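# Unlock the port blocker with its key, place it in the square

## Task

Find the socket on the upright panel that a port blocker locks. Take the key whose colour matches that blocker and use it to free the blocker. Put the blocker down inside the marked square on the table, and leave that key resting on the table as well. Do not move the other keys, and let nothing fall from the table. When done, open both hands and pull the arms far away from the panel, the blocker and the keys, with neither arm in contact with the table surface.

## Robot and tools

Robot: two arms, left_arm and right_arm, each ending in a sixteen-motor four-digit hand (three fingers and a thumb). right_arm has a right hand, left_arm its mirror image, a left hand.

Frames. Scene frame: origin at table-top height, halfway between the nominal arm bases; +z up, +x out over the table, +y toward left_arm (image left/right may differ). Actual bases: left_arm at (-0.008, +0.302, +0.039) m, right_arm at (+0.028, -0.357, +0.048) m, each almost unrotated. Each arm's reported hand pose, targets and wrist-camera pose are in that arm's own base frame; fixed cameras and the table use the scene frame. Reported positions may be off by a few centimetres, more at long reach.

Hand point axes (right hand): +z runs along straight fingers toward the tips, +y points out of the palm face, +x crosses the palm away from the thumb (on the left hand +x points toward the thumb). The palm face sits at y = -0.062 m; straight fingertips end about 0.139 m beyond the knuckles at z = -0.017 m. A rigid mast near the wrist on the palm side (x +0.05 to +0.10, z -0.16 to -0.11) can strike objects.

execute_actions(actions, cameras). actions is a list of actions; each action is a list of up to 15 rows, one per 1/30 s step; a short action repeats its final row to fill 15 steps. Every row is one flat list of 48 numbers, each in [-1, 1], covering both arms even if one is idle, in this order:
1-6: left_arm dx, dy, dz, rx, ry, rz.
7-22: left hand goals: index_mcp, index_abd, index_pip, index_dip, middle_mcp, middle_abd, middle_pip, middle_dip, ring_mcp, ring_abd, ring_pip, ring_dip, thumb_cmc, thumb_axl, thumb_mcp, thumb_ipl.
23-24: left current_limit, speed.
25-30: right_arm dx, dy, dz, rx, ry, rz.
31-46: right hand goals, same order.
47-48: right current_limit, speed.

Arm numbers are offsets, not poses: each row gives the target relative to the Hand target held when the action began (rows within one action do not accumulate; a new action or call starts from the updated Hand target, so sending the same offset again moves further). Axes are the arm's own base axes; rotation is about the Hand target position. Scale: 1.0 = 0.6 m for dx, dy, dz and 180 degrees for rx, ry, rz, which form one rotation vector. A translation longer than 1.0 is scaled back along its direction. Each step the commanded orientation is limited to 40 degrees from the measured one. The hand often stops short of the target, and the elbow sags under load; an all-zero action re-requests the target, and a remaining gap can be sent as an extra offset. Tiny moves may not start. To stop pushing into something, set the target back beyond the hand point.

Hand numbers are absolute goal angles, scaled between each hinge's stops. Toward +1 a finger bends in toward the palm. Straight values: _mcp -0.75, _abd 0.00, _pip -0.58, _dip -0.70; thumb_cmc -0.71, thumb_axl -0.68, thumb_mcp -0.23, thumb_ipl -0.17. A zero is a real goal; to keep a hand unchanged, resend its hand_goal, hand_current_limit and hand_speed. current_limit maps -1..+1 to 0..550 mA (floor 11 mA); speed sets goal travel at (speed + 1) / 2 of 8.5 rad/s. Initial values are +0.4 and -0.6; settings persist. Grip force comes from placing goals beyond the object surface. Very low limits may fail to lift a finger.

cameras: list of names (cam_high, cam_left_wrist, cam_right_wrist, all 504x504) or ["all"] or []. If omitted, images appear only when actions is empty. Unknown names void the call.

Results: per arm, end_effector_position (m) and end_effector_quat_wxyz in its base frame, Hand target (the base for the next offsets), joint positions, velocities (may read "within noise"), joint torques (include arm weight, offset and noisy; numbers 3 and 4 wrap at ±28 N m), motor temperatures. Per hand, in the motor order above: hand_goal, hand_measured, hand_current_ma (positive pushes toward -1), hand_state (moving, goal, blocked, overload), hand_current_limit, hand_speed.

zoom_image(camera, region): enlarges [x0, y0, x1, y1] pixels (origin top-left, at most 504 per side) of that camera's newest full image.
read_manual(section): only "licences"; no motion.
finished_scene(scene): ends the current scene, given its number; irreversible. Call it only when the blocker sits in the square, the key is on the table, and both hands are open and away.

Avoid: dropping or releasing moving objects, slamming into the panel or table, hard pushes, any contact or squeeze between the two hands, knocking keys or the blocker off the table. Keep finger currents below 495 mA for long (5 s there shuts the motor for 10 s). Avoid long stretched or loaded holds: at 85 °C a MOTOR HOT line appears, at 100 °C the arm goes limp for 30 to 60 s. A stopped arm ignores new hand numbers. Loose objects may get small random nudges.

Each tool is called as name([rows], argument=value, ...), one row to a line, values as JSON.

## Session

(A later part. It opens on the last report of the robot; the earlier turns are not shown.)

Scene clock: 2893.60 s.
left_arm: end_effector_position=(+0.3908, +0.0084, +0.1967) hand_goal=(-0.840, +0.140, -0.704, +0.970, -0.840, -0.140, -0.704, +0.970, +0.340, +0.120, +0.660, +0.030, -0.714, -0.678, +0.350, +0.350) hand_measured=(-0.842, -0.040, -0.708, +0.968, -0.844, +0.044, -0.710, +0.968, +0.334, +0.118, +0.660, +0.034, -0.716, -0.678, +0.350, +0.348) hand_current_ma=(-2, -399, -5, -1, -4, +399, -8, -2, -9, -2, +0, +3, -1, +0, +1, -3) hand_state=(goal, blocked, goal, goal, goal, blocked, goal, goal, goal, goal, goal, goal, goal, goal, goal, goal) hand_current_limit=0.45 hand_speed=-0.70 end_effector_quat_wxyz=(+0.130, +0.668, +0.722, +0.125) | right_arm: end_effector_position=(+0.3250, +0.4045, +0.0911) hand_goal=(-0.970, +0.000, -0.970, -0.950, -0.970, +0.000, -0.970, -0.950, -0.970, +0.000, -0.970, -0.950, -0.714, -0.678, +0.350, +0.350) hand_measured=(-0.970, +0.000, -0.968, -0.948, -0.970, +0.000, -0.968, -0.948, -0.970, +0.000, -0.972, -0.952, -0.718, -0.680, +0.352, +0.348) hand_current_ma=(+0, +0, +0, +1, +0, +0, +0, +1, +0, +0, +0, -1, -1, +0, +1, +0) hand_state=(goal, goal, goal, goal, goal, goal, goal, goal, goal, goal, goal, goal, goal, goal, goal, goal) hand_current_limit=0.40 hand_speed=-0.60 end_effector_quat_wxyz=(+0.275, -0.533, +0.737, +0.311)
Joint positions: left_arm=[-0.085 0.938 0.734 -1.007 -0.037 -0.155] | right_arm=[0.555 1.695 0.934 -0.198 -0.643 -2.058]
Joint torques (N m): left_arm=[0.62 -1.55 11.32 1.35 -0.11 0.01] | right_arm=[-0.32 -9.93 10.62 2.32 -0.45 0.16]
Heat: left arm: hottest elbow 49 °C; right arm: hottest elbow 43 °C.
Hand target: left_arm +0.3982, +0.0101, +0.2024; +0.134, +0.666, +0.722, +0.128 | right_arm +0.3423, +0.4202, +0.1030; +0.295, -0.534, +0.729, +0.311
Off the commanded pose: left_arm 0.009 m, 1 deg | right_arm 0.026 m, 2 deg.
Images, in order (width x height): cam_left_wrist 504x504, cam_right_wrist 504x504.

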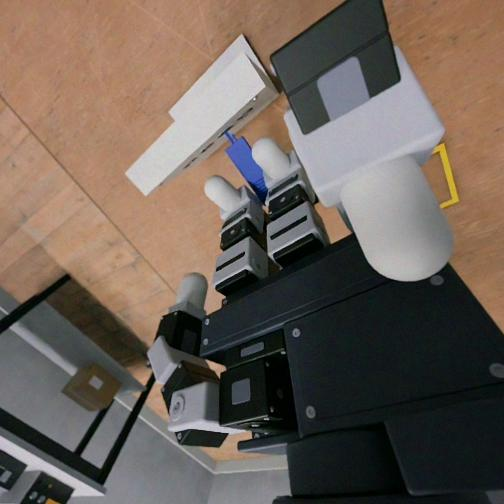

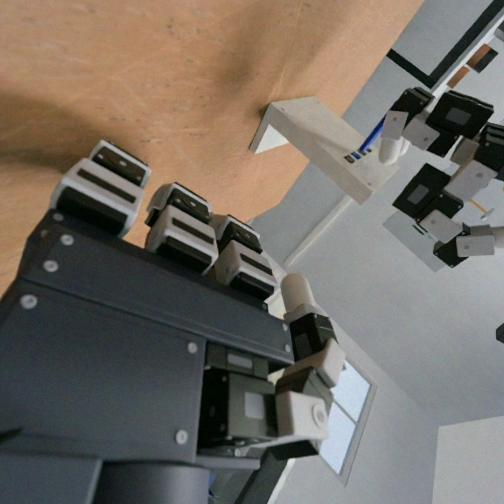

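execute_actions([
  [[0,0,0,0,0,0,-0.885,0.14,-0.655,0.97,-0.885,-0.14,-0.655,0.97,0.34,0.12,0.66,0.03,-0.714,-0.678,0.35,0.35,0.45,-0.7,0,0,0,0,0,0,-0.97,0,-0.97,-0.95,-0.97,0,-0.97,-0.95,-0.97,0,-0.97,-0.95,-0.714,-0.678,0.35,0.35,0.4,-0.6]],
], cameras=["cam_left_wrist","cam_right_wrist"])

zoom_image(camera="cam_right_wrist", region=[345, 140, 370, 165])

zoom_image(camera="cam_left_wrist", region=[205, 110, 245, 150])

Scene clock: 2906.83 s.
left_arm: end_effector_position=(+0.3908, +0.0084, +0.1966) hand_goal=(-0.886, +0.140, -0.656, +0.970, -0.886, -0.140, -0.656, +0.970, +0.340, +0.120, +0.660, +0.030, -0.714, -0.678, +0.350, +0.350) hand_measured=(-0.884, -0.040, -0.658, +0.968, -0.884, +0.044, -0.660, +0.968, +0.334, +0.118, +0.660, +0.034, -0.716, -0.678, +0.350, +0.348) hand_current_ma=(+2, -399, -3, -1, +2, +399, -3, -2, -9, -2, +0, +3, -1, +0, +1, -3) hand_state=(goal, blocked, goal, goal, goal, blocked, goal, goal, goal, goal, goal, goal, goal, goal, goal, goal) hand_current_limit=0.45 hand_speed=-0.70 end_effector_quat_wxyz=(+0.129, +0.668, +0.722, +0.125) | right_arm: end_effector_position=(+0.3250, +0.4045, +0.0911) hand_goal=(-0.970, +0.000, -0.970, -0.950, -0.970, +0.000, -0.970, -0.950, -0.970, +0.000, -0.970, -0.950, -0.714, -0.678, +0.350, +0.350) hand_measured=(-0.970, +0.000, -0.968, -0.948, -0.970, +0.000, -0.968, -0.948, -0.970, +0.000, -0.972, -0.952, -0.718, -0.680, +0.352, +0.348) hand_current_ma=(+0, +0, +0, +1, +0, +0, +0, +1, +0, +0, +0, -1, -1, +0, +1, +0) hand_state=(goal, goal, goal, goal, goal, goal, goal, goal, goal, goal, goal, goal, goal, goal, goal, goal) hand_current_limit=0.40 hand_speed=-0.60 end_effector_quat_wxyz=(+0.275, -0.533, +0.737, +0.311)
Joint positions: left_arm=[-0.085 0.939 0.734 -1.007 -0.037 -0.155] | right_arm=[0.555 1.695 0.934 -0.198 -0.643 -2.058]
Joint torques (N m): left_arm=[0.62 -1.55 11.3 1.35 -0.11 0.01] | right_arm=[-0.21 -9.99 10.66 2.3 -0.45 0.16]
Heat: left arm: hottest elbow 48 °C; right arm: hottest elbow 43 °C.
Hand target: left_arm +0.3982, +0.0101, +0.2023; +0.134, +0.666, +0.722, +0.128 | right_arm +0.3423, +0.4202, +0.1030; +0.295, -0.534, +0.729, +0.311
Off the commanded pose: left_arm 0.010 m, 1 deg | right_arm 0.026 m, 2 deg.
Images, in order (width x height): cam_left_wrist 504x504, cam_right_wrist 504x504.

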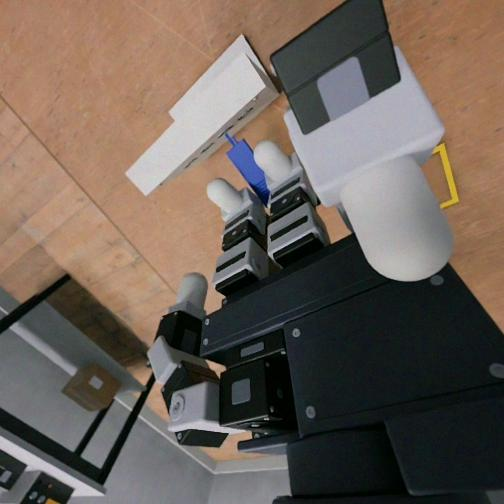

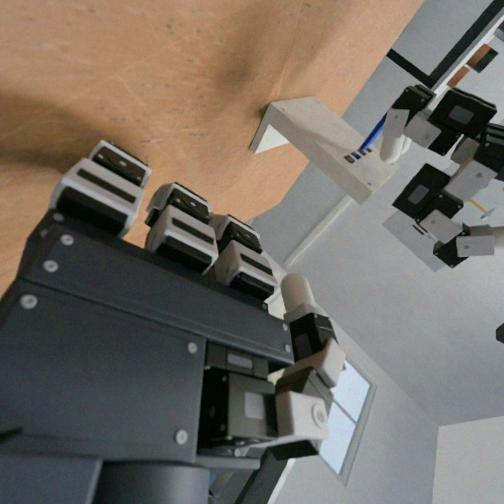

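Scaled by 20.160 from the camera's 504x504 image, which has a finer 720x720 frame.

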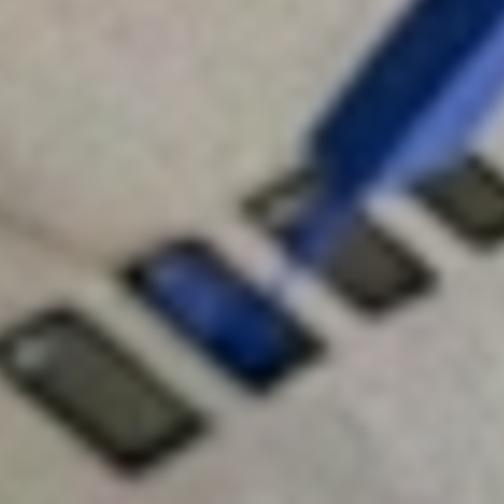

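Scaled by 12.600 from the camera's 504x504 image, which has a finer 720x720 frame.

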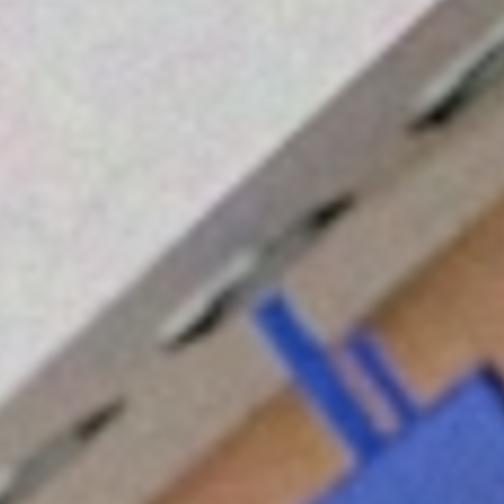

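execute_actions([
  [[-0.05,0,-0.01,0,0.006,0,-0.84,0.14,-0.703,0.97,-0.84,-0.14,-0.703,0.97,0.34,0.12,0.66,0.03,-0.714,-0.678,0.35,0.35,0.45,-0.7,0,0,0,0,0,0,-0.97,0,-0.97,-0.95,-0.97,0,-0.97,-0.95,-0.97,0,-0.97,-0.95,-0.714,-0.678,0.35,0.35,0.4,-0.6]],
  [[-0.01,0,-0.08,0,0,0,-0.754,0.14,-0.781,0.97,-0.754,-0.14,-0.781,0.97,0.34,0.12,0.66,0.03,-0.714,-0.678,0.35,0.35,0.45,-0.7,0,0,0,0,0,0,-0.97,0,-0.97,-0.95,-0.97,0,-0.97,-0.95,-0.97,0,-0.97,-0.95,-0.714,-0.678,0.35,0.35,0.4,-0.6]],
  [[0,0,-0.09,0,0,0,-0.754,0.14,-0.781,0.97,-0.754,-0.14,-0.781,0.97,0.34,0.12,0.66,0.03,-0.714,-0.678,0.35,0.35,0.45,-0.7,0,0,0,0,0,0,-0.97,0,-0.97,-0.95,-0.97,0,-0.97,-0.95,-0.97,0,-0.97,-0.95,-0.714,-0.678,0.35,0.35,0.4,-0.6]],
], cameras=["cam_left_wrist","cam_right_wrist"])

Scene clock: 2929.17 s.
left_arm: end_effector_position=(+0.3593, +0.0111, +0.0963) hand_goal=(-0.754, +0.140, -0.782, +0.970, -0.754, -0.140, -0.782, +0.970, +0.340, +0.120, +0.660, +0.030, -0.714, -0.678, +0.350, +0.350) hand_measured=(-0.758, -0.040, -0.780, +0.968, -0.758, +0.044, -0.778, +0.968, +0.334, +0.118, +0.660, +0.034, -0.716, -0.678, +0.350, +0.348) hand_current_ma=(-3, -399, +2, -1, -4, +399, +3, -2, -9, -2, +0, +3, -1, +0, +1, -3) hand_state=(goal, blocked, goal, goal, goal, blocked, goal, goal, goal, goal, goal, goal, goal, goal, goal, goal) hand_current_limit=0.45 hand_speed=-0.70 end_effector_quat_wxyz=(+0.125, +0.669, +0.723, +0.121) | right_arm: end_effector_position=(+0.3250, +0.4045, +0.0911) hand_goal=(-0.970, +0.000, -0.970, -0.950, -0.970, +0.000, -0.970, -0.950, -0.970, +0.000, -0.970, -0.950, -0.714, -0.678, +0.350, +0.350) hand_measured=(-0.970, +0.000, -0.968, -0.948, -0.970, +0.000, -0.968, -0.948, -0.970, +0.000, -0.972, -0.952, -0.718, -0.680, +0.352, +0.348) hand_current_ma=(+0, +0, +0, +1, +0, +0, +0, +1, +0, +0, +0, -1, -1, +0, +1, +0) hand_state=(goal, goal, goal, goal, goal, goal, goal, goal, goal, goal, goal, goal, goal, goal, goal, goal) hand_current_limit=0.40 hand_speed=-0.60 end_effector_quat_wxyz=(+0.275, -0.533, +0.737, +0.311)
Joint positions: left_arm=[-0.085 0.961 0.472 -0.735 -0.037 -0.156] | right_arm=[0.555 1.695 0.934 -0.198 -0.643 -2.058]
Joint torques (N m): left_arm=[-0.32 -0.97 9.09 1.72 -0.22 -0.1] | right_arm=[-0.09 -9.99 10.62 2.33 -0.45 0.15]
Motor temperatures (°C): left_arm=[24 28 47 24 24 25] | right_arm=[23 29 43 25 26 25]
Heat: left arm: hottest elbow 47 °C; right arm: hottest elbow 43 °C.
Hand target: left_arm +0.3623, +0.0101, +0.0944; +0.127, +0.668, +0.724, +0.122 | right_arm +0.3423, +0.4202, +0.1030; +0.295, -0.534, +0.729, +0.311
Off the commanded pose: left_arm 0.004 m, 0 deg | right_arm 0.026 m, 2 deg.
Images, in order (width x height): cam_left_wrist 504x504, cam_right_wrist 504x504.

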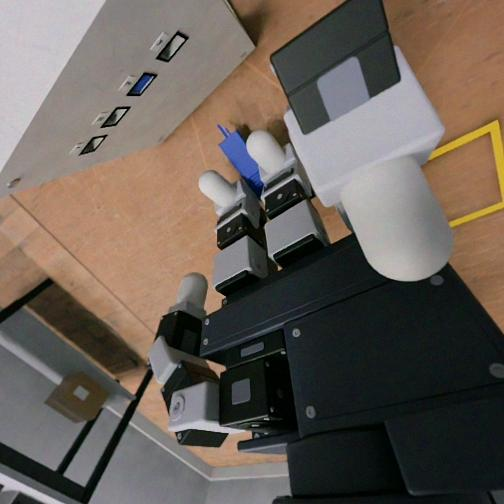

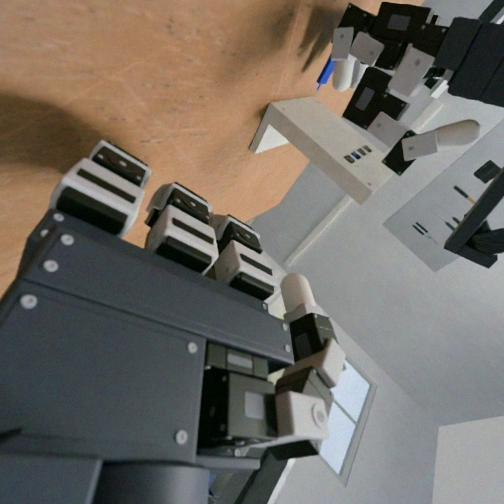

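zoom_image(camera="cam_left_wrist", region=[110, 60, 170, 120])

zoom_image(camera="cam_left_wrist", region=[128, 68, 158, 98])

zoom_image(camera="cam_left_wrist", region=[210, 115, 250, 155])

Scaled by 8.400 from the camera's 504x504 image, which has a finer 720x720 frame.

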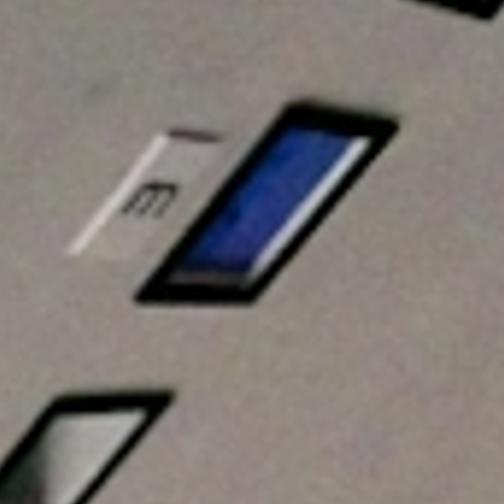

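Scaled by 16.800 from the camera's 504x504 image, which has a finer 720x720 frame.

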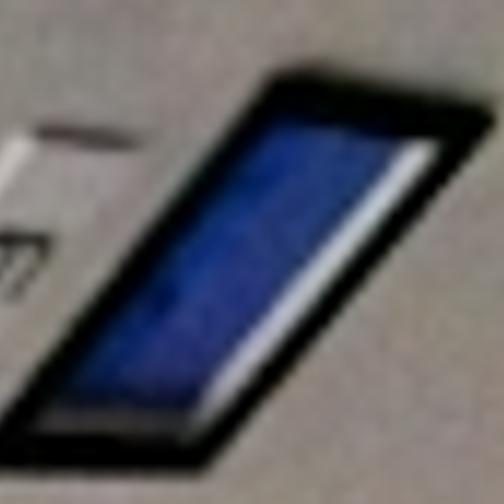

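Scaled by 12.600 from the camera's 504x504 image, which has a finer 720x720 frame.

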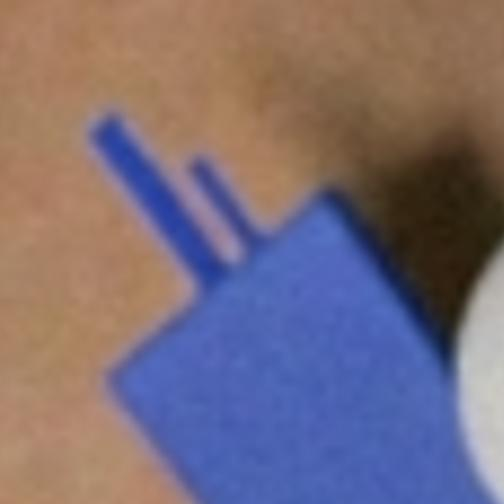

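zoom_image(camera="cam_left_wrist", region=[130, 72, 154, 96])

zoom_image(camera="cam_left_wrist", region=[134, 76, 148, 90])

Scaled by 21.000 from the camera's 504x504 image, which has a finer 720x720 frame.

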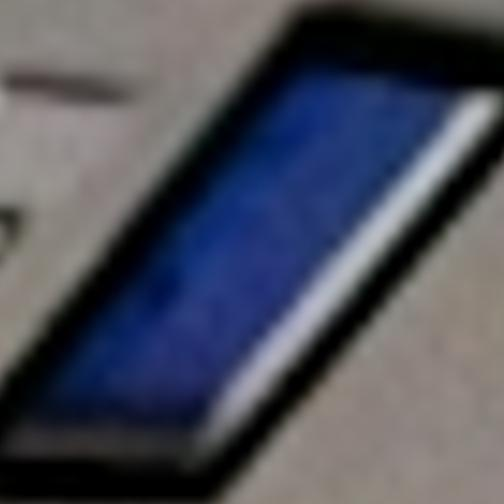

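Scaled by 36.000 from the camera's 504x504 image, which has a finer 720x720 frame.

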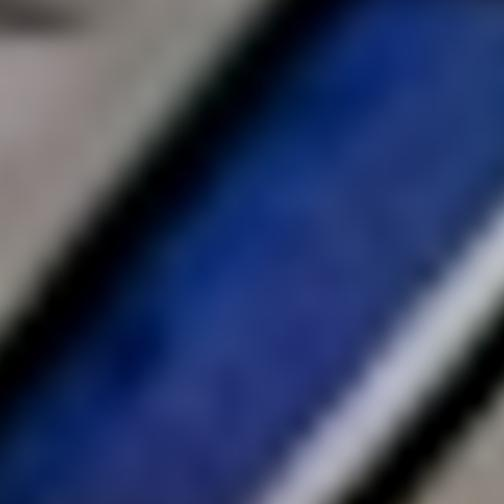

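execute_actions([
  [[0,-0.013,0.06,0,-0.008,0,-0.81,0.14,-0.72,0.97,-0.81,-0.14,-0.72,0.97,0.34,0.12,0.66,0.03,-0.714,-0.678,0.35,0.35,0.45,-0.7,0,0,0,0,0,0,-0.97,0,-0.97,-0.95,-0.97,0,-0.97,-0.95,-0.97,0,-0.97,-0.95,-0.714,-0.678,0.35,0.35,0.4,-0.6]],
  [[0,0,0.06,0,-0.008,0,-0.81,0.14,-0.72,0.97,-0.81,-0.14,-0.72,0.97,0.34,0.12,0.66,0.03,-0.714,-0.678,0.35,0.35,0.45,-0.7,0,0,0,0,0,0,-0.97,0,-0.97,-0.95,-0.97,0,-0.97,-0.95,-0.97,0,-0.97,-0.95,-0.714,-0.678,0.35,0.35,0.4,-0.6]],
  [[0,0,0.06,0,-0.004,0,-0.81,0.14,-0.72,0.97,-0.81,-0.14,-0.72,0.97,0.34,0.12,0.66,0.03,-0.714,-0.678,0.35,0.35,0.45,-0.7,0,0,0,0,0,0,-0.97,0,-0.97,-0.95,-0.97,0,-0.97,-0.95,-0.97,0,-0.97,-0.95,-0.714,-0.678,0.35,0.35,0.4,-0.6]],
  [[0.025,0.004,0.034,0,0,0,-0.81,0.14,-0.72,0.97,-0.81,-0.14,-0.72,0.97,0.34,0.12,0.66,0.03,-0.714,-0.678,0.35,0.35,0.45,-0.7,0,0,0,0,0,0,-0.97,0,-0.97,-0.95,-0.97,0,-0.97,-0.95,-0.97,0,-0.97,-0.95,-0.714,-0.678,0.35,0.35,0.4,-0.6]],
  [[0.035,0.011,0,0,0,0,-0.81,0.14,-0.72,0.97,-0.81,-0.14,-0.72,0.97,0.34,0.12,0.66,0.03,-0.714,-0.678,0.35,0.35,0.45,-0.7,0,0,0,0,0,0,-0.97,0,-0.97,-0.95,-0.97,0,-0.97,-0.95,-0.97,0,-0.97,-0.95,-0.714,-0.678,0.35,0.35,0.4,-0.6]],
], cameras=["cam_left_wrist","cam_right_wrist"])

zoom_image(camera="cam_right_wrist", region=[345, 140, 370, 165])

zoom_image(camera="cam_left_wrist", region=[205, 110, 245, 150])

Scene clock: 3013.37 s.
left_arm: end_effector_position=(+0.3778, +0.0108, +0.1941) hand_goal=(-0.810, +0.140, -0.720, +0.970, -0.810, -0.140, -0.720, +0.970, +0.340, +0.120, +0.660, +0.030, -0.714, -0.678, +0.350, +0.350) hand_measured=(-0.810, -0.040, -0.722, +0.968, -0.810, +0.044, -0.722, +0.968, +0.334, +0.118, +0.660, +0.034, -0.716, -0.678, +0.350, +0.348) hand_current_ma=(+0, -399, -2, -1, +0, +399, -2, -2, -9, -2, +0, +3, -1, +0, +1, -3) hand_state=(goal, blocked, goal, goal, goal, blocked, goal, goal, goal, goal, goal, goal, goal, goal, goal, goal) hand_current_limit=0.45 hand_speed=-0.70 end_effector_quat_wxyz=(+0.126, +0.667, +0.723, +0.125) | right_arm: end_effector_position=(+0.3250, +0.4045, +0.0911) hand_goal=(-0.970, +0.000, -0.970, -0.950, -0.970, +0.000, -0.970, -0.950, -0.970, +0.000, -0.970, -0.950, -0.714, -0.678, +0.350, +0.350) hand_measured=(-0.970, +0.000, -0.968, -0.948, -0.970, +0.000, -0.968, -0.948, -0.970, +0.000, -0.972, -0.952, -0.718, -0.680, +0.352, +0.348) hand_current_ma=(+0, +0, +0, +1, +0, +0, +0, +1, +0, +0, +0, -1, -1, +0, +1, +0) hand_state=(goal, goal, goal, goal, goal, goal, goal, goal, goal, goal, goal, goal, goal, goal, goal, goal) hand_current_limit=0.40 hand_speed=-0.60 end_effector_quat_wxyz=(+0.275, -0.533, +0.737, +0.311)
Joint positions: left_arm=[-0.083 0.9 0.709 -1.025 -0.04 -0.156] | right_arm=[0.555 1.695 0.934 -0.198 -0.643 -2.058]
Joint torques (N m): left_arm=[0.73 -1.26 14.16 1.68 -0.09 0.01] | right_arm=[-0.26 -9.99 10.67 2.3 -0.45 0.15]
Heat: left arm: hottest elbow 44 °C; right arm: hottest elbow 43 °C.
Hand target: left_arm +0.3984, +0.0113, +0.2229; +0.150, +0.663, +0.719, +0.143 | right_arm +0.3423, +0.4202, +0.1030; +0.295, -0.534, +0.729, +0.311
Off the commanded pose: left_arm 0.035 m, 3 deg | right_arm 0.026 m, 2 deg.
Images, in order (width x height): cam_left_wrist 504x504, cam_right_wrist 504x504.

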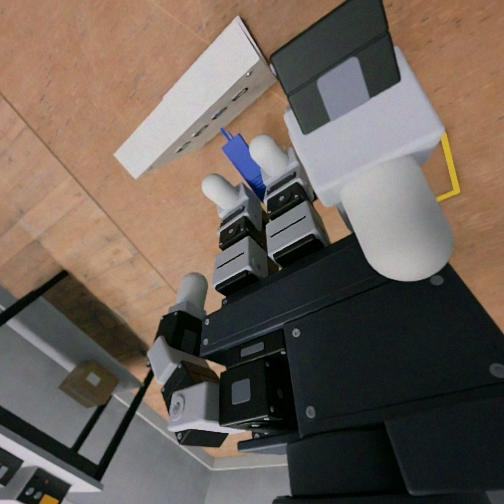

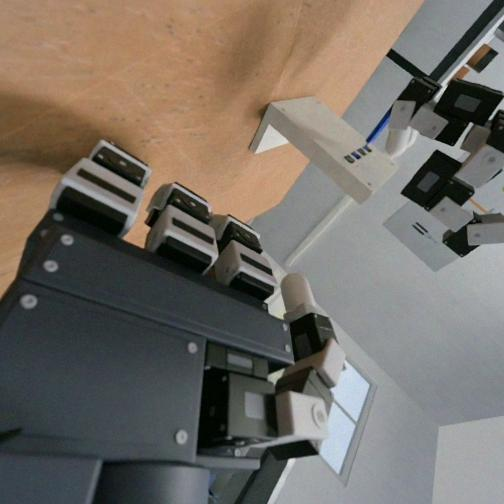

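Scaled by 20.160 from the camera's 504x504 image, which has a finer 720x720 frame.

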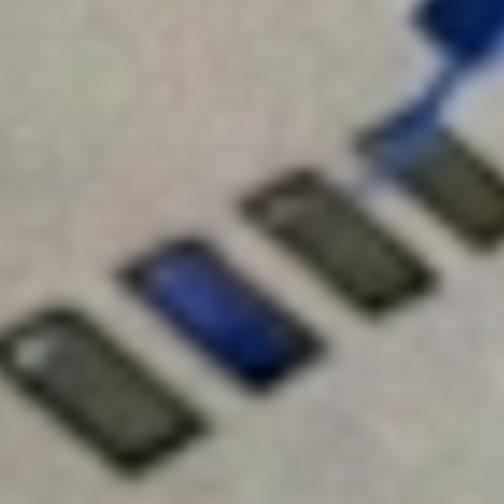

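Scaled by 12.600 from the camera's 504x504 image, which has a finer 720x720 frame.

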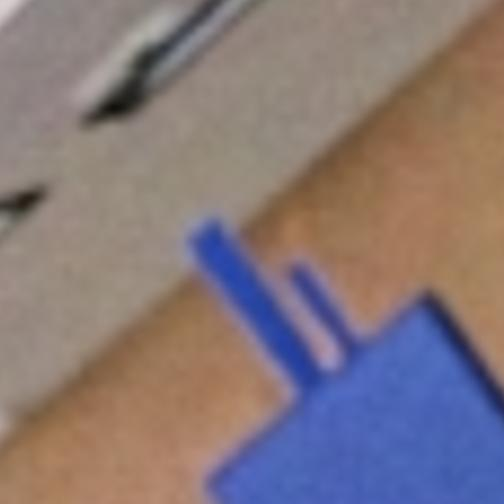

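zoom_image(camera="cam_left_wrist", region=[200, 93, 240, 133])

zoom_image(camera="cam_right_wrist", region=[345, 130, 375, 160])

Scaled by 12.600 from the camera's 504x504 image, which has a finer 720x720 frame.

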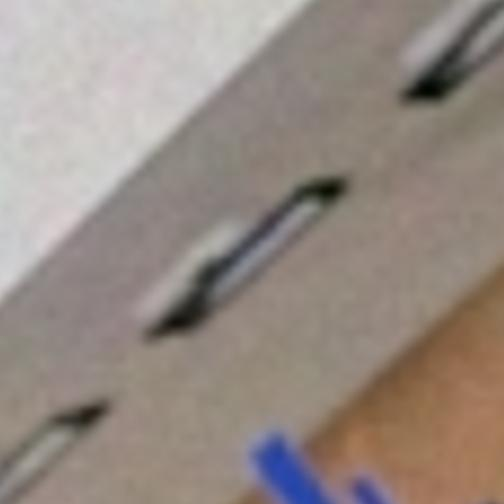

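Scaled by 16.800 from the camera's 504x504 image, which has a finer 720x720 frame.

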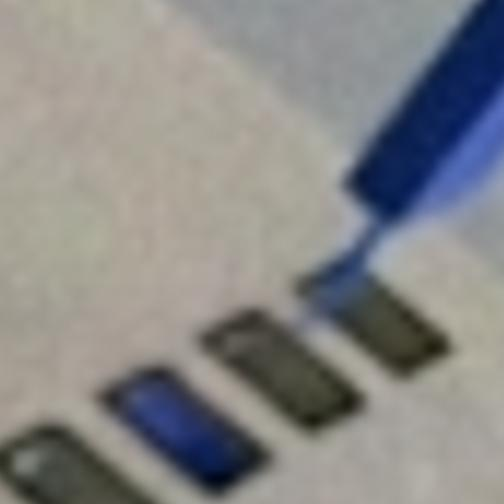

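zoom_image(camera="cam_left_wrist", region=[210, 118, 274, 182])

Scaled by 7.875 from the camera's 504x504 image, which has a finer 720x720 frame.

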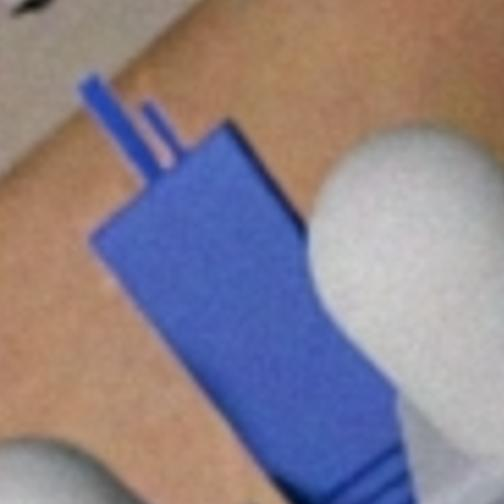

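execute_actions([
  [[0,-0.0205,0,0,0,0,-0.81,0.14,-0.72,0.97,-0.81,-0.14,-0.72,0.97,0.34,0.12,0.66,0.03,-0.714,-0.678,0.35,0.35,0.45,-0.7,0,0,0,0,0,0,-0.97,0,-0.97,-0.95,-0.97,0,-0.97,-0.95,-0.97,0,-0.97,-0.95,-0.714,-0.678,0.35,0.35,0.4,-0.6]],
  [[0.018,0.0145,0.0005,0,0,0,-0.81,0.14,-0.72,0.97,-0.81,-0.14,-0.72,0.97,0.34,0.12,0.66,0.03,-0.714,-0.678,0.35,0.35,0.45,-0.7,0,0,0,0,0,0,-0.97,0,-0.97,-0.95,-0.97,0,-0.97,-0.95,-0.97,0,-0.97,-0.95,-0.714,-0.678,0.35,0.35,0.4,-0.6]],
], cameras=["cam_left_wrist","cam_right_wrist"])

zoom_image(camera="cam_right_wrist", region=[345, 140, 370, 165])

zoom_image(camera="cam_left_wrist", region=[205, 105, 245, 145])

Scene clock: 3072.27 s.
left_arm: end_effector_position=(+0.3876, +0.0074, +0.1954) hand_goal=(-0.810, +0.140, -0.720, +0.970, -0.810, -0.140, -0.720, +0.970, +0.340, +0.120, +0.660, +0.030, -0.714, -0.678, +0.350, +0.350) hand_measured=(-0.810, -0.040, -0.722, +0.968, -0.810, +0.044, -0.722, +0.968, +0.334, +0.118, +0.660, +0.034, -0.716, -0.678, +0.350, +0.348) hand_current_ma=(+0, -399, -2, -1, +0, +399, -2, -2, -9, -2, +0, +3, -1, +0, +1, -3) hand_state=(goal, blocked, goal, goal, goal, blocked, goal, goal, goal, goal, goal, goal, goal, goal, goal, goal) hand_current_limit=0.45 hand_speed=-0.70 end_effector_quat_wxyz=(+0.126, +0.668, +0.723, +0.125) | right_arm: end_effector_position=(+0.3250, +0.4045, +0.0911) hand_goal=(-0.970, +0.000, -0.970, -0.950, -0.970, +0.000, -0.970, -0.950, -0.970, +0.000, -0.970, -0.950, -0.714, -0.678, +0.350, +0.350) hand_measured=(-0.970, +0.000, -0.968, -0.948, -0.970, +0.000, -0.968, -0.948, -0.970, +0.000, -0.972, -0.952, -0.718, -0.680, +0.352, +0.348) hand_current_ma=(+0, +0, +0, +1, +0, +0, +0, +1, +0, +0, +0, -1, -1, +0, +1, +0) hand_state=(goal, goal, goal, goal, goal, goal, goal, goal, goal, goal, goal, goal, goal, goal, goal, goal) hand_current_limit=0.40 hand_speed=-0.60 end_effector_quat_wxyz=(+0.275, -0.533, +0.737, +0.311)
Joint positions: left_arm=[-0.094 0.932 0.729 -1.013 -0.045 -0.166] | right_arm=[0.555 1.695 0.934 -0.198 -0.643 -2.058]
Joint torques (N m): left_arm=[0.67 -1.14 14.13 1.78 -0.1 0.03] | right_arm=[-0.26 -9.93 10.65 2.33 -0.45 0.15]
Motor temperatures (°C): left_arm=[24 27 53 24 24 25] | right_arm=[23 29 43 25 26 25]
Heat: left arm: hottest elbow 53 °C; right arm: hottest elbow 43 °C.
Hand target: left_arm +0.4091, +0.0078, +0.2232; +0.150, +0.663, +0.719, +0.143 | right_arm +0.3423, +0.4202, +0.1030; +0.295, -0.534, +0.729, +0.311
Off the commanded pose: left_arm 0.035 m, 3 deg | right_arm 0.026 m, 2 deg.
Images, in order (width x height): cam_left_wrist 504x504, cam_right_wrist 504x504.

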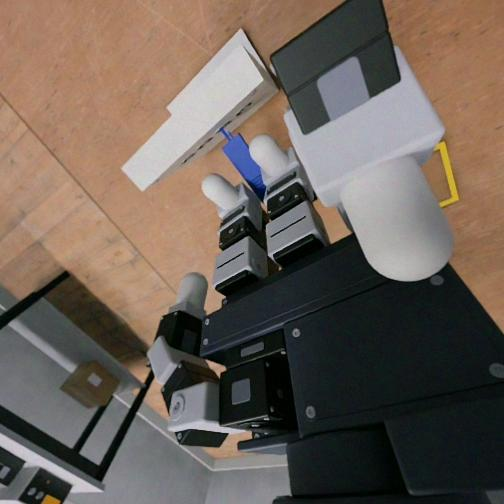

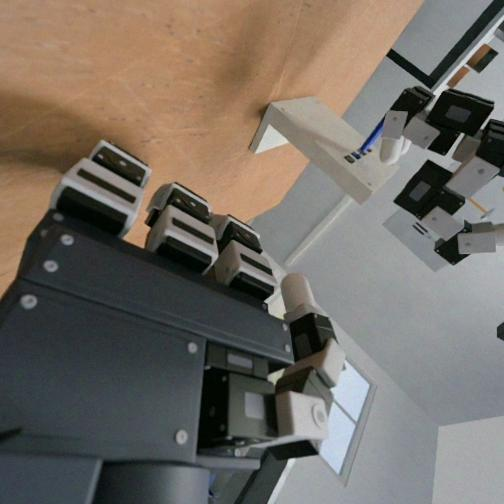

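Scaled by 20.160 from the camera's 504x504 image, which has a finer 720x720 frame.

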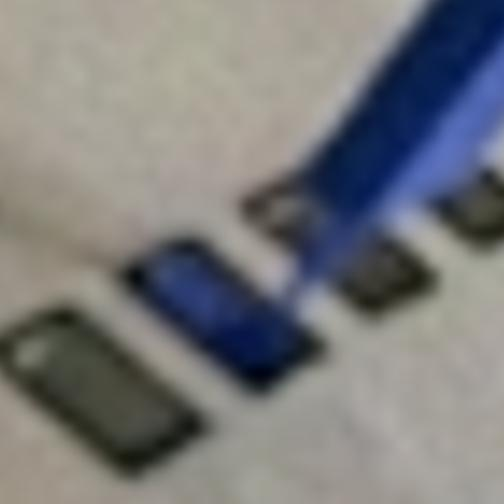

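Scaled by 12.600 from the camera's 504x504 image, which has a finer 720x720 frame.

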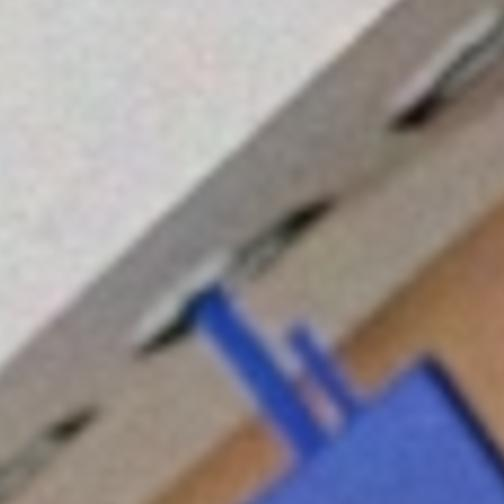

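execute_actions([
  [[-0.01,-0.0003,-0.015,0,0.007,0,-0.81,0.14,-0.72,0.97,-0.81,-0.14,-0.72,0.97,0.34,0.12,0.66,0.03,-0.714,-0.678,0.35,0.35,0.45,-0.7,0,0,0,0,0,0,-0.97,0,-0.97,-0.95,-0.97,0,-0.97,-0.95,-0.97,0,-0.97,-0.95,-0.714,-0.678,0.35,0.35,0.4,-0.6]],
  [[-0.01,-0.0003,-0.015,0,0.007,0,-0.81,0.14,-0.72,0.97,-0.81,-0.14,-0.72,0.97,0.34,0.12,0.66,0.03,-0.714,-0.678,0.35,0.35,0.45,-0.7,0,0,0,0,0,0,-0.97,0,-0.97,-0.95,-0.97,0,-0.97,-0.95,-0.97,0,-0.97,-0.95,-0.714,-0.678,0.35,0.35,0.4,-0.6]],
  [[0,0,0,0,0,0,-0.77,0.14,-0.763,0.97,-0.77,-0.14,-0.763,0.97,0.34,0.12,0.66,0.03,-0.714,-0.678,0.35,0.35,0.45,-0.85,0,0,0,0,0,0,-0.97,0,-0.97,-0.95,-0.97,0,-0.97,-0.95,-0.97,0,-0.97,-0.95,-0.714,-0.678,0.35,0.35,0.4,-0.6]],
], cameras=["cam_left_wrist","cam_right_wrist"])

zoom_image(camera="cam_right_wrist", region=[345, 140, 370, 165])

zoom_image(camera="cam_left_wrist", region=[205, 105, 245, 145])

Scene clock: 3094.13 s.
left_arm: end_effector_position=(+0.3877, +0.0067, +0.1947) hand_goal=(-0.770, +0.140, -0.764, +0.970, -0.770, -0.140, -0.764, +0.970, +0.340, +0.120, +0.660, +0.030, -0.714, -0.678, +0.350, +0.350) hand_measured=(-0.788, -0.040, -0.764, +0.968, -0.788, +0.044, -0.762, +0.968, +0.334, +0.118, +0.660, +0.034, -0.716, -0.678, +0.350, +0.348) hand_current_ma=(-33, -399, +1, -1, -33, +399, +1, -2, -9, -2, +0, +3, -1, +0, +1, -3) hand_state=(goal, blocked, goal, goal, goal, blocked, goal, goal, goal, goal, goal, goal, goal, goal, goal, goal) hand_current_limit=0.45 hand_speed=-0.85 end_effector_quat_wxyz=(+0.127, +0.668, +0.723, +0.123) | right_arm: end_effector_position=(+0.3250, +0.4045, +0.0911) hand_goal=(-0.970, +0.000, -0.970, -0.950, -0.970, +0.000, -0.970, -0.950, -0.970, +0.000, -0.970, -0.950, -0.714, -0.678, +0.350, +0.350) hand_measured=(-0.970, +0.000, -0.968, -0.948, -0.970, +0.000, -0.968, -0.948, -0.970, +0.000, -0.972, -0.952, -0.718, -0.680, +0.352, +0.348) hand_current_ma=(+0, +0, +0, +1, +0, +0, +0, +1, +0, +0, +0, -1, -1, +0, +1, +0) hand_state=(goal, goal, goal, goal, goal, goal, goal, goal, goal, goal, goal, goal, goal, goal, goal, goal) hand_current_limit=0.40 hand_speed=-0.60 end_effector_quat_wxyz=(+0.275, -0.533, +0.737, +0.311)
Joint positions: left_arm=[-0.094 0.934 0.729 -1.013 -0.041 -0.165] | right_arm=[0.555 1.695 0.934 -0.198 -0.643 -2.058]
Joint torques (N m): left_arm=[0.5 -1.44 12.04 1.17 -0.11 0] | right_arm=[-0.32 -9.93 10.67 2.33 -0.45 0.15]
Heat: left arm: hottest elbow 50 °C; right arm: hottest elbow 43 °C.
Hand target: left_arm +0.3971, +0.0074, +0.2051; +0.134, +0.666, +0.722, +0.128 | right_arm +0.3423, +0.4202, +0.1030; +0.295, -0.534, +0.729, +0.311
Off the commanded pose: left_arm 0.014 m, 1 deg | right_arm 0.026 m, 2 deg.
Images, in order (width x height): cam_left_wrist 504x504, cam_right_wrist 504x504.

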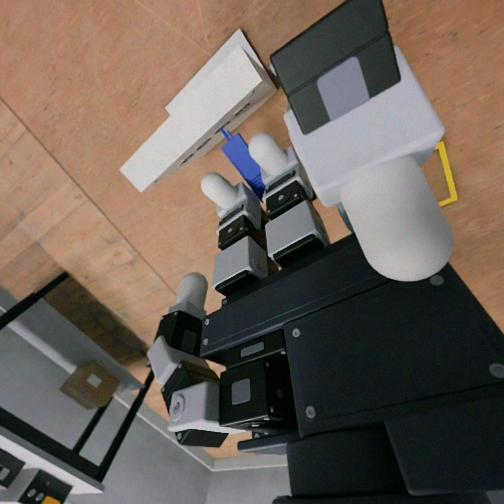

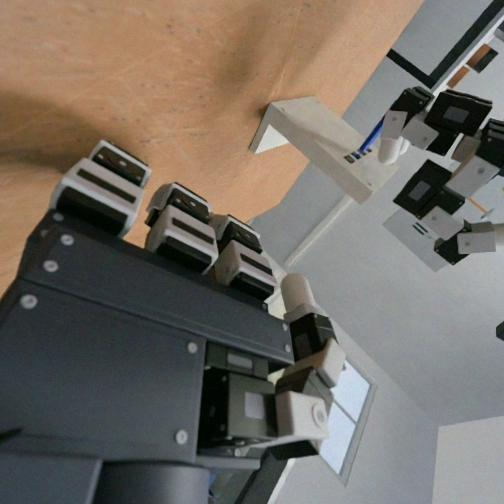

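Scaled by 20.160 from the camera's 504x504 image, which has a finer 720x720 frame.

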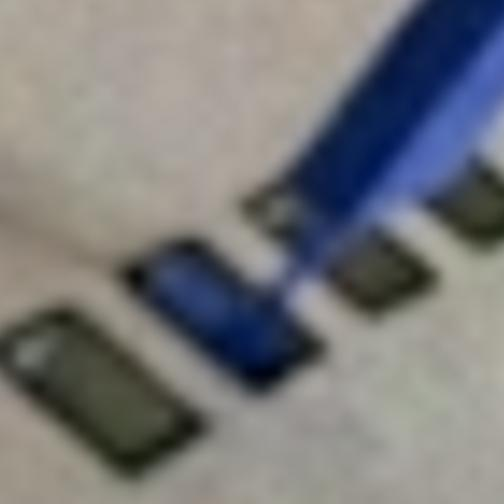

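Scaled by 12.600 from the camera's 504x504 image, which has a finer 720x720 frame.

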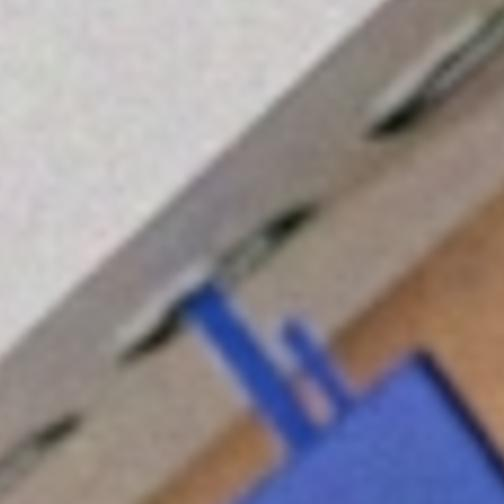

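execute_actions([
  [[0,0,0,0,0,0,-0.80,0.14,-0.731,0.97,-0.80,-0.14,-0.731,0.97,0.34,0.12,0.66,0.03,-0.714,-0.678,0.35,0.35,0.45,-0.7,0,0,0,0,0,0,-0.97,0,-0.97,-0.95,-0.97,0,-0.97,-0.95,-0.97,0,-0.97,-0.95,-0.714,-0.678,0.35,0.35,0.4,-0.6]],
  [[0,0.0025,-0.002,0,0,0,-0.80,0.14,-0.731,0.97,-0.80,-0.14,-0.731,0.97,0.34,0.12,0.66,0.03,-0.714,-0.678,0.35,0.35,0.45,-0.7,0,0,0,0,0,0,-0.97,0,-0.97,-0.95,-0.97,0,-0.97,-0.95,-0.97,0,-0.97,-0.95,-0.714,-0.678,0.35,0.35,0.4,-0.6]],
  [[0,0,0,0,0,0,-0.77,0.14,-0.763,0.97,-0.77,-0.14,-0.763,0.97,0.34,0.12,0.66,0.03,-0.714,-0.678,0.35,0.35,0.45,-0.85,0,0,0,0,0,0,-0.97,0,-0.97,-0.95,-0.97,0,-0.97,-0.95,-0.97,0,-0.97,-0.95,-0.714,-0.678,0.35,0.35,0.4,-0.6]],
], cameras=["cam_left_wrist","cam_right_wrist"])

zoom_image(camera="cam_right_wrist", region=[345, 140, 370, 165])

zoom_image(camera="cam_left_wrist", region=[205, 105, 245, 145])

Scene clock: 3116.23 s.
left_arm: end_effector_position=(+0.3877, +0.0072, +0.1946) hand_goal=(-0.770, +0.140, -0.764, +0.970, -0.770, -0.140, -0.764, +0.970, +0.340, +0.120, +0.660, +0.030, -0.714, -0.678, +0.350, +0.350) hand_measured=(-0.788, -0.040, -0.764, +0.968, -0.786, +0.044, -0.762, +0.968, +0.334, +0.118, +0.660, +0.034, -0.716, -0.678, +0.350, +0.348) hand_current_ma=(-32, -399, +0, -1, -31, +399, +1, -2, -9, -2, +0, +3, -1, +0, +1, -3) hand_state=(goal, blocked, goal, goal, goal, blocked, goal, goal, goal, goal, goal, goal, goal, goal, goal, goal) hand_current_limit=0.45 hand_speed=-0.85 end_effector_quat_wxyz=(+0.127, +0.668, +0.723, +0.123) | right_arm: end_effector_position=(+0.3250, +0.4045, +0.0911) hand_goal=(-0.970, +0.000, -0.970, -0.950, -0.970, +0.000, -0.970, -0.950, -0.970, +0.000, -0.970, -0.950, -0.714, -0.678, +0.350, +0.350) hand_measured=(-0.970, +0.000, -0.968, -0.948, -0.970, +0.000, -0.968, -0.948, -0.970, +0.000, -0.972, -0.952, -0.718, -0.680, +0.352, +0.348) hand_current_ma=(+0, +0, +0, +1, +0, +0, +0, +1, +0, +0, +0, -1, -1, +0, +1, +0) hand_state=(goal, goal, goal, goal, goal, goal, goal, goal, goal, goal, goal, goal, goal, goal, goal, goal) hand_current_limit=0.40 hand_speed=-0.60 end_effector_quat_wxyz=(+0.275, -0.533, +0.737, +0.311)
Joint positions: left_arm=[-0.092 0.934 0.729 -1.013 -0.039 -0.165] | right_arm=[0.555 1.695 0.934 -0.198 -0.643 -2.058]
Joint torques (N m): left_arm=[0.79 -1.44 11.82 1.32 -0.1 0.05] | right_arm=[-0.21 -9.88 10.63 2.33 -0.44 0.15]
Motor temperatures (°C): left_arm=[24 27 48 24 24 25] | right_arm=[23 29 43 25 26 25]
Heat: left arm: hottest elbow 48 °C; right arm: hottest elbow 43 °C.
Hand target: left_arm +0.3971, +0.0089, +0.2040; +0.134, +0.666, +0.722, +0.128 | right_arm +0.3423, +0.4202, +0.1030; +0.295, -0.534, +0.729, +0.311
Off the commanded pose: left_arm 0.013 m, 1 deg | right_arm 0.026 m, 2 deg.
Images, in order (width x height): cam_left_wrist 504x504, cam_right_wrist 504x504.

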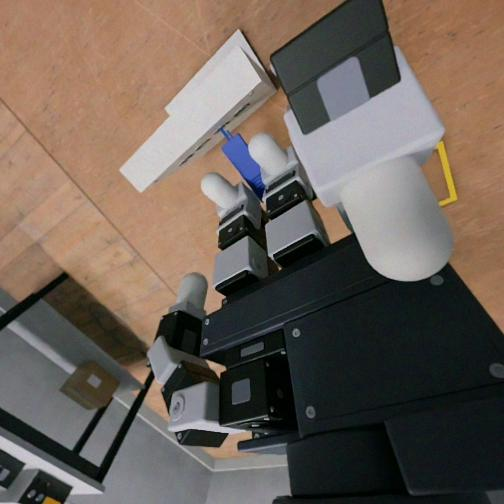

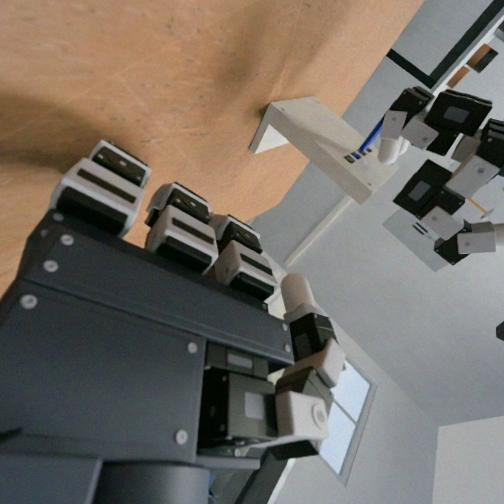

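Scaled by 20.160 from the camera's 504x504 image, which has a finer 720x720 frame.

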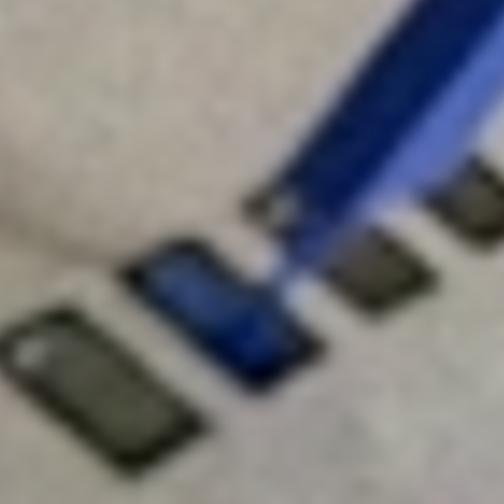

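Scaled by 12.600 from the camera's 504x504 image, which has a finer 720x720 frame.

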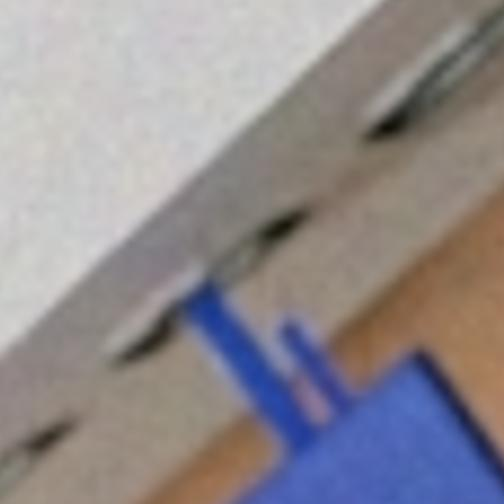

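zoom_image(camera="cam_left_wrist", region=[211, 117, 233, 139])

zoom_image(camera="cam_right_wrist", region=[349, 146, 365, 162])

Scaled by 22.909 from the camera's 504x504 image, which has a finer 720x720 frame.

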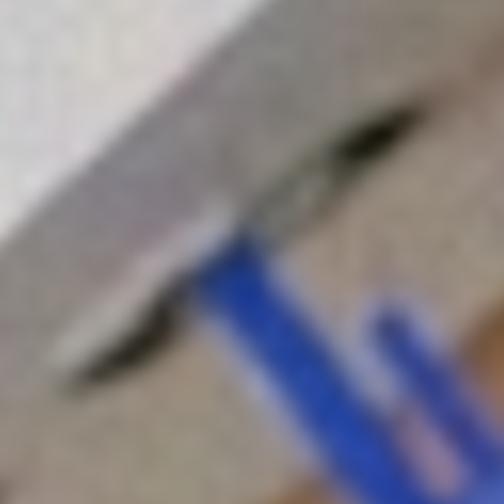

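Scaled by 31.500 from the camera's 504x504 image, which has a finer 720x720 frame.

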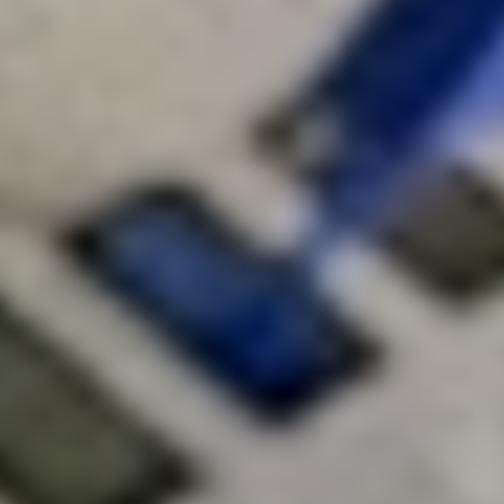

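execute_actions([
  [[0,0,0,0,0,0,-0.82,0.14,-0.71,0.97,-0.82,-0.14,-0.71,0.97,0.34,0.12,0.66,0.03,-0.714,-0.678,0.35,0.35,0.45,-0.7,0,0,0,0,0,0,-0.97,0,-0.97,-0.95,-0.97,0,-0.97,-0.95,-0.97,0,-0.97,-0.95,-0.714,-0.678,0.35,0.35,0.4,-0.6]],
  [[0,0.004,0,0,0,0,-0.82,0.14,-0.71,0.97,-0.82,-0.14,-0.71,0.97,0.34,0.12,0.66,0.03,-0.714,-0.678,0.35,0.35,0.45,-0.7,0,0,0,0,0,0,-0.97,0,-0.97,-0.95,-0.97,0,-0.97,-0.95,-0.97,0,-0.97,-0.95,-0.714,-0.678,0.35,0.35,0.4,-0.6]],
], cameras=["cam_left_wrist","cam_right_wrist"])

zoom_image(camera="cam_right_wrist", region=[345, 140, 370, 165])

zoom_image(camera="cam_left_wrist", region=[211, 117, 233, 139])

Scene clock: 3160.40 s.
left_arm: end_effector_position=(+0.3879, +0.0095, +0.1944) hand_goal=(-0.820, +0.140, -0.710, +0.970, -0.820, -0.140, -0.710, +0.970, +0.340, +0.120, +0.660, +0.030, -0.714, -0.678, +0.350, +0.350) hand_measured=(-0.820, -0.040, -0.712, +0.968, -0.818, +0.044, -0.714, +0.968, +0.334, +0.118, +0.660, +0.034, -0.716, -0.678, +0.350, +0.348) hand_current_ma=(+1, -399, -2, -1, +1, +399, -3, -2, -9, -2, +0, +3, -1, +0, +1, -3) hand_state=(goal, blocked, goal, goal, goal, blocked, goal, goal, goal, goal, goal, goal, goal, goal, goal, goal) hand_current_limit=0.45 hand_speed=-0.70 end_effector_quat_wxyz=(+0.127, +0.668, +0.723, +0.123) | right_arm: end_effector_position=(+0.3250, +0.4045, +0.0911) hand_goal=(-0.970, +0.000, -0.970, -0.950, -0.970, +0.000, -0.970, -0.950, -0.970, +0.000, -0.970, -0.950, -0.714, -0.678, +0.350, +0.350) hand_measured=(-0.970, +0.000, -0.968, -0.948, -0.970, +0.000, -0.968, -0.948, -0.970, +0.000, -0.972, -0.952, -0.718, -0.680, +0.352, +0.348) hand_current_ma=(+0, +0, +0, +1, +0, +0, +0, +1, +0, +0, +0, -1, -1, +0, +1, +0) hand_state=(goal, goal, goal, goal, goal, goal, goal, goal, goal, goal, goal, goal, goal, goal, goal, goal) hand_current_limit=0.40 hand_speed=-0.60 end_effector_quat_wxyz=(+0.275, -0.533, +0.737, +0.311)
Joint positions: left_arm=[-0.082 0.934 0.729 -1.013 -0.036 -0.156] | right_arm=[0.555 1.695 0.934 -0.198 -0.643 -2.058]
Joint torques (N m): left_arm=[0.79 -1.44 11.79 1.31 -0.08 0.08] | right_arm=[-0.21 -10.05 10.65 2.33 -0.45 0.15]
Heat: left arm: hottest elbow 46 °C; right arm: hottest elbow 43 °C.
Hand target: left_arm +0.3971, +0.0112, +0.2039; +0.134, +0.666, +0.722, +0.128 | right_arm +0.3423, +0.4202, +0.1030; +0.295, -0.534, +0.729, +0.311
Off the commanded pose: left_arm 0.013 m, 1 deg | right_arm 0.026 m, 2 deg.
Images, in order (width x height): cam_left_wrist 504x504, cam_right_wrist 504x504.

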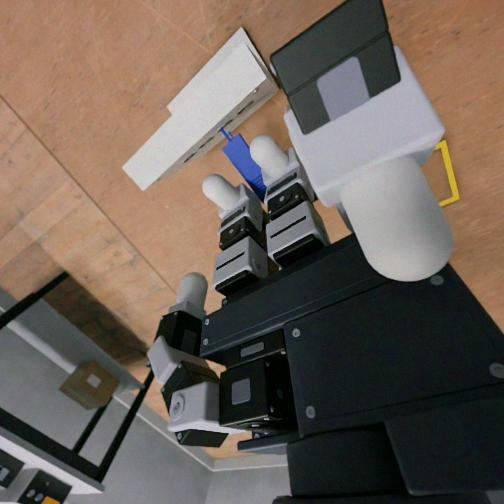

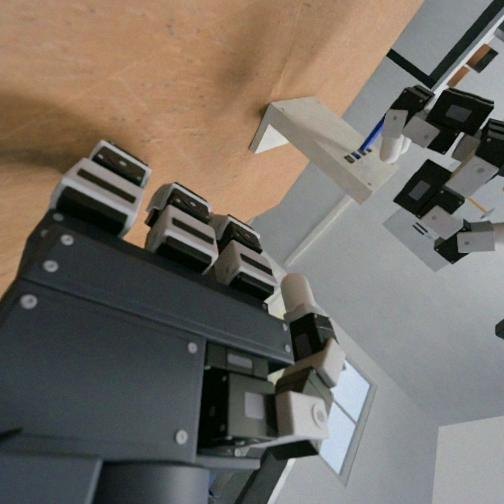

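Scaled by 20.160 from the camera's 504x504 image, which has a finer 720x720 frame.

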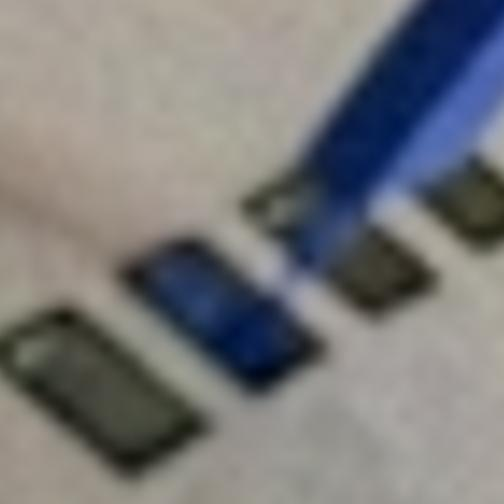

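Scaled by 22.909 from the camera's 504x504 image, which has a finer 720x720 frame.

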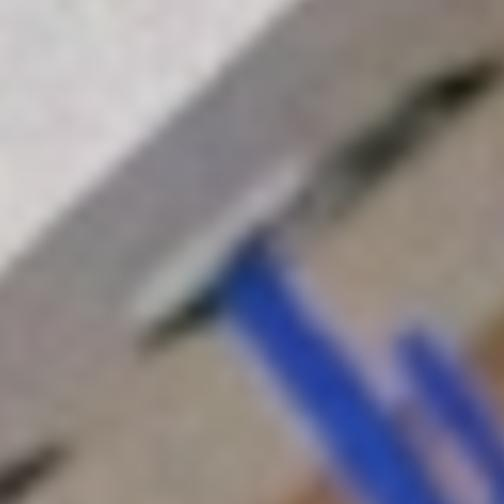

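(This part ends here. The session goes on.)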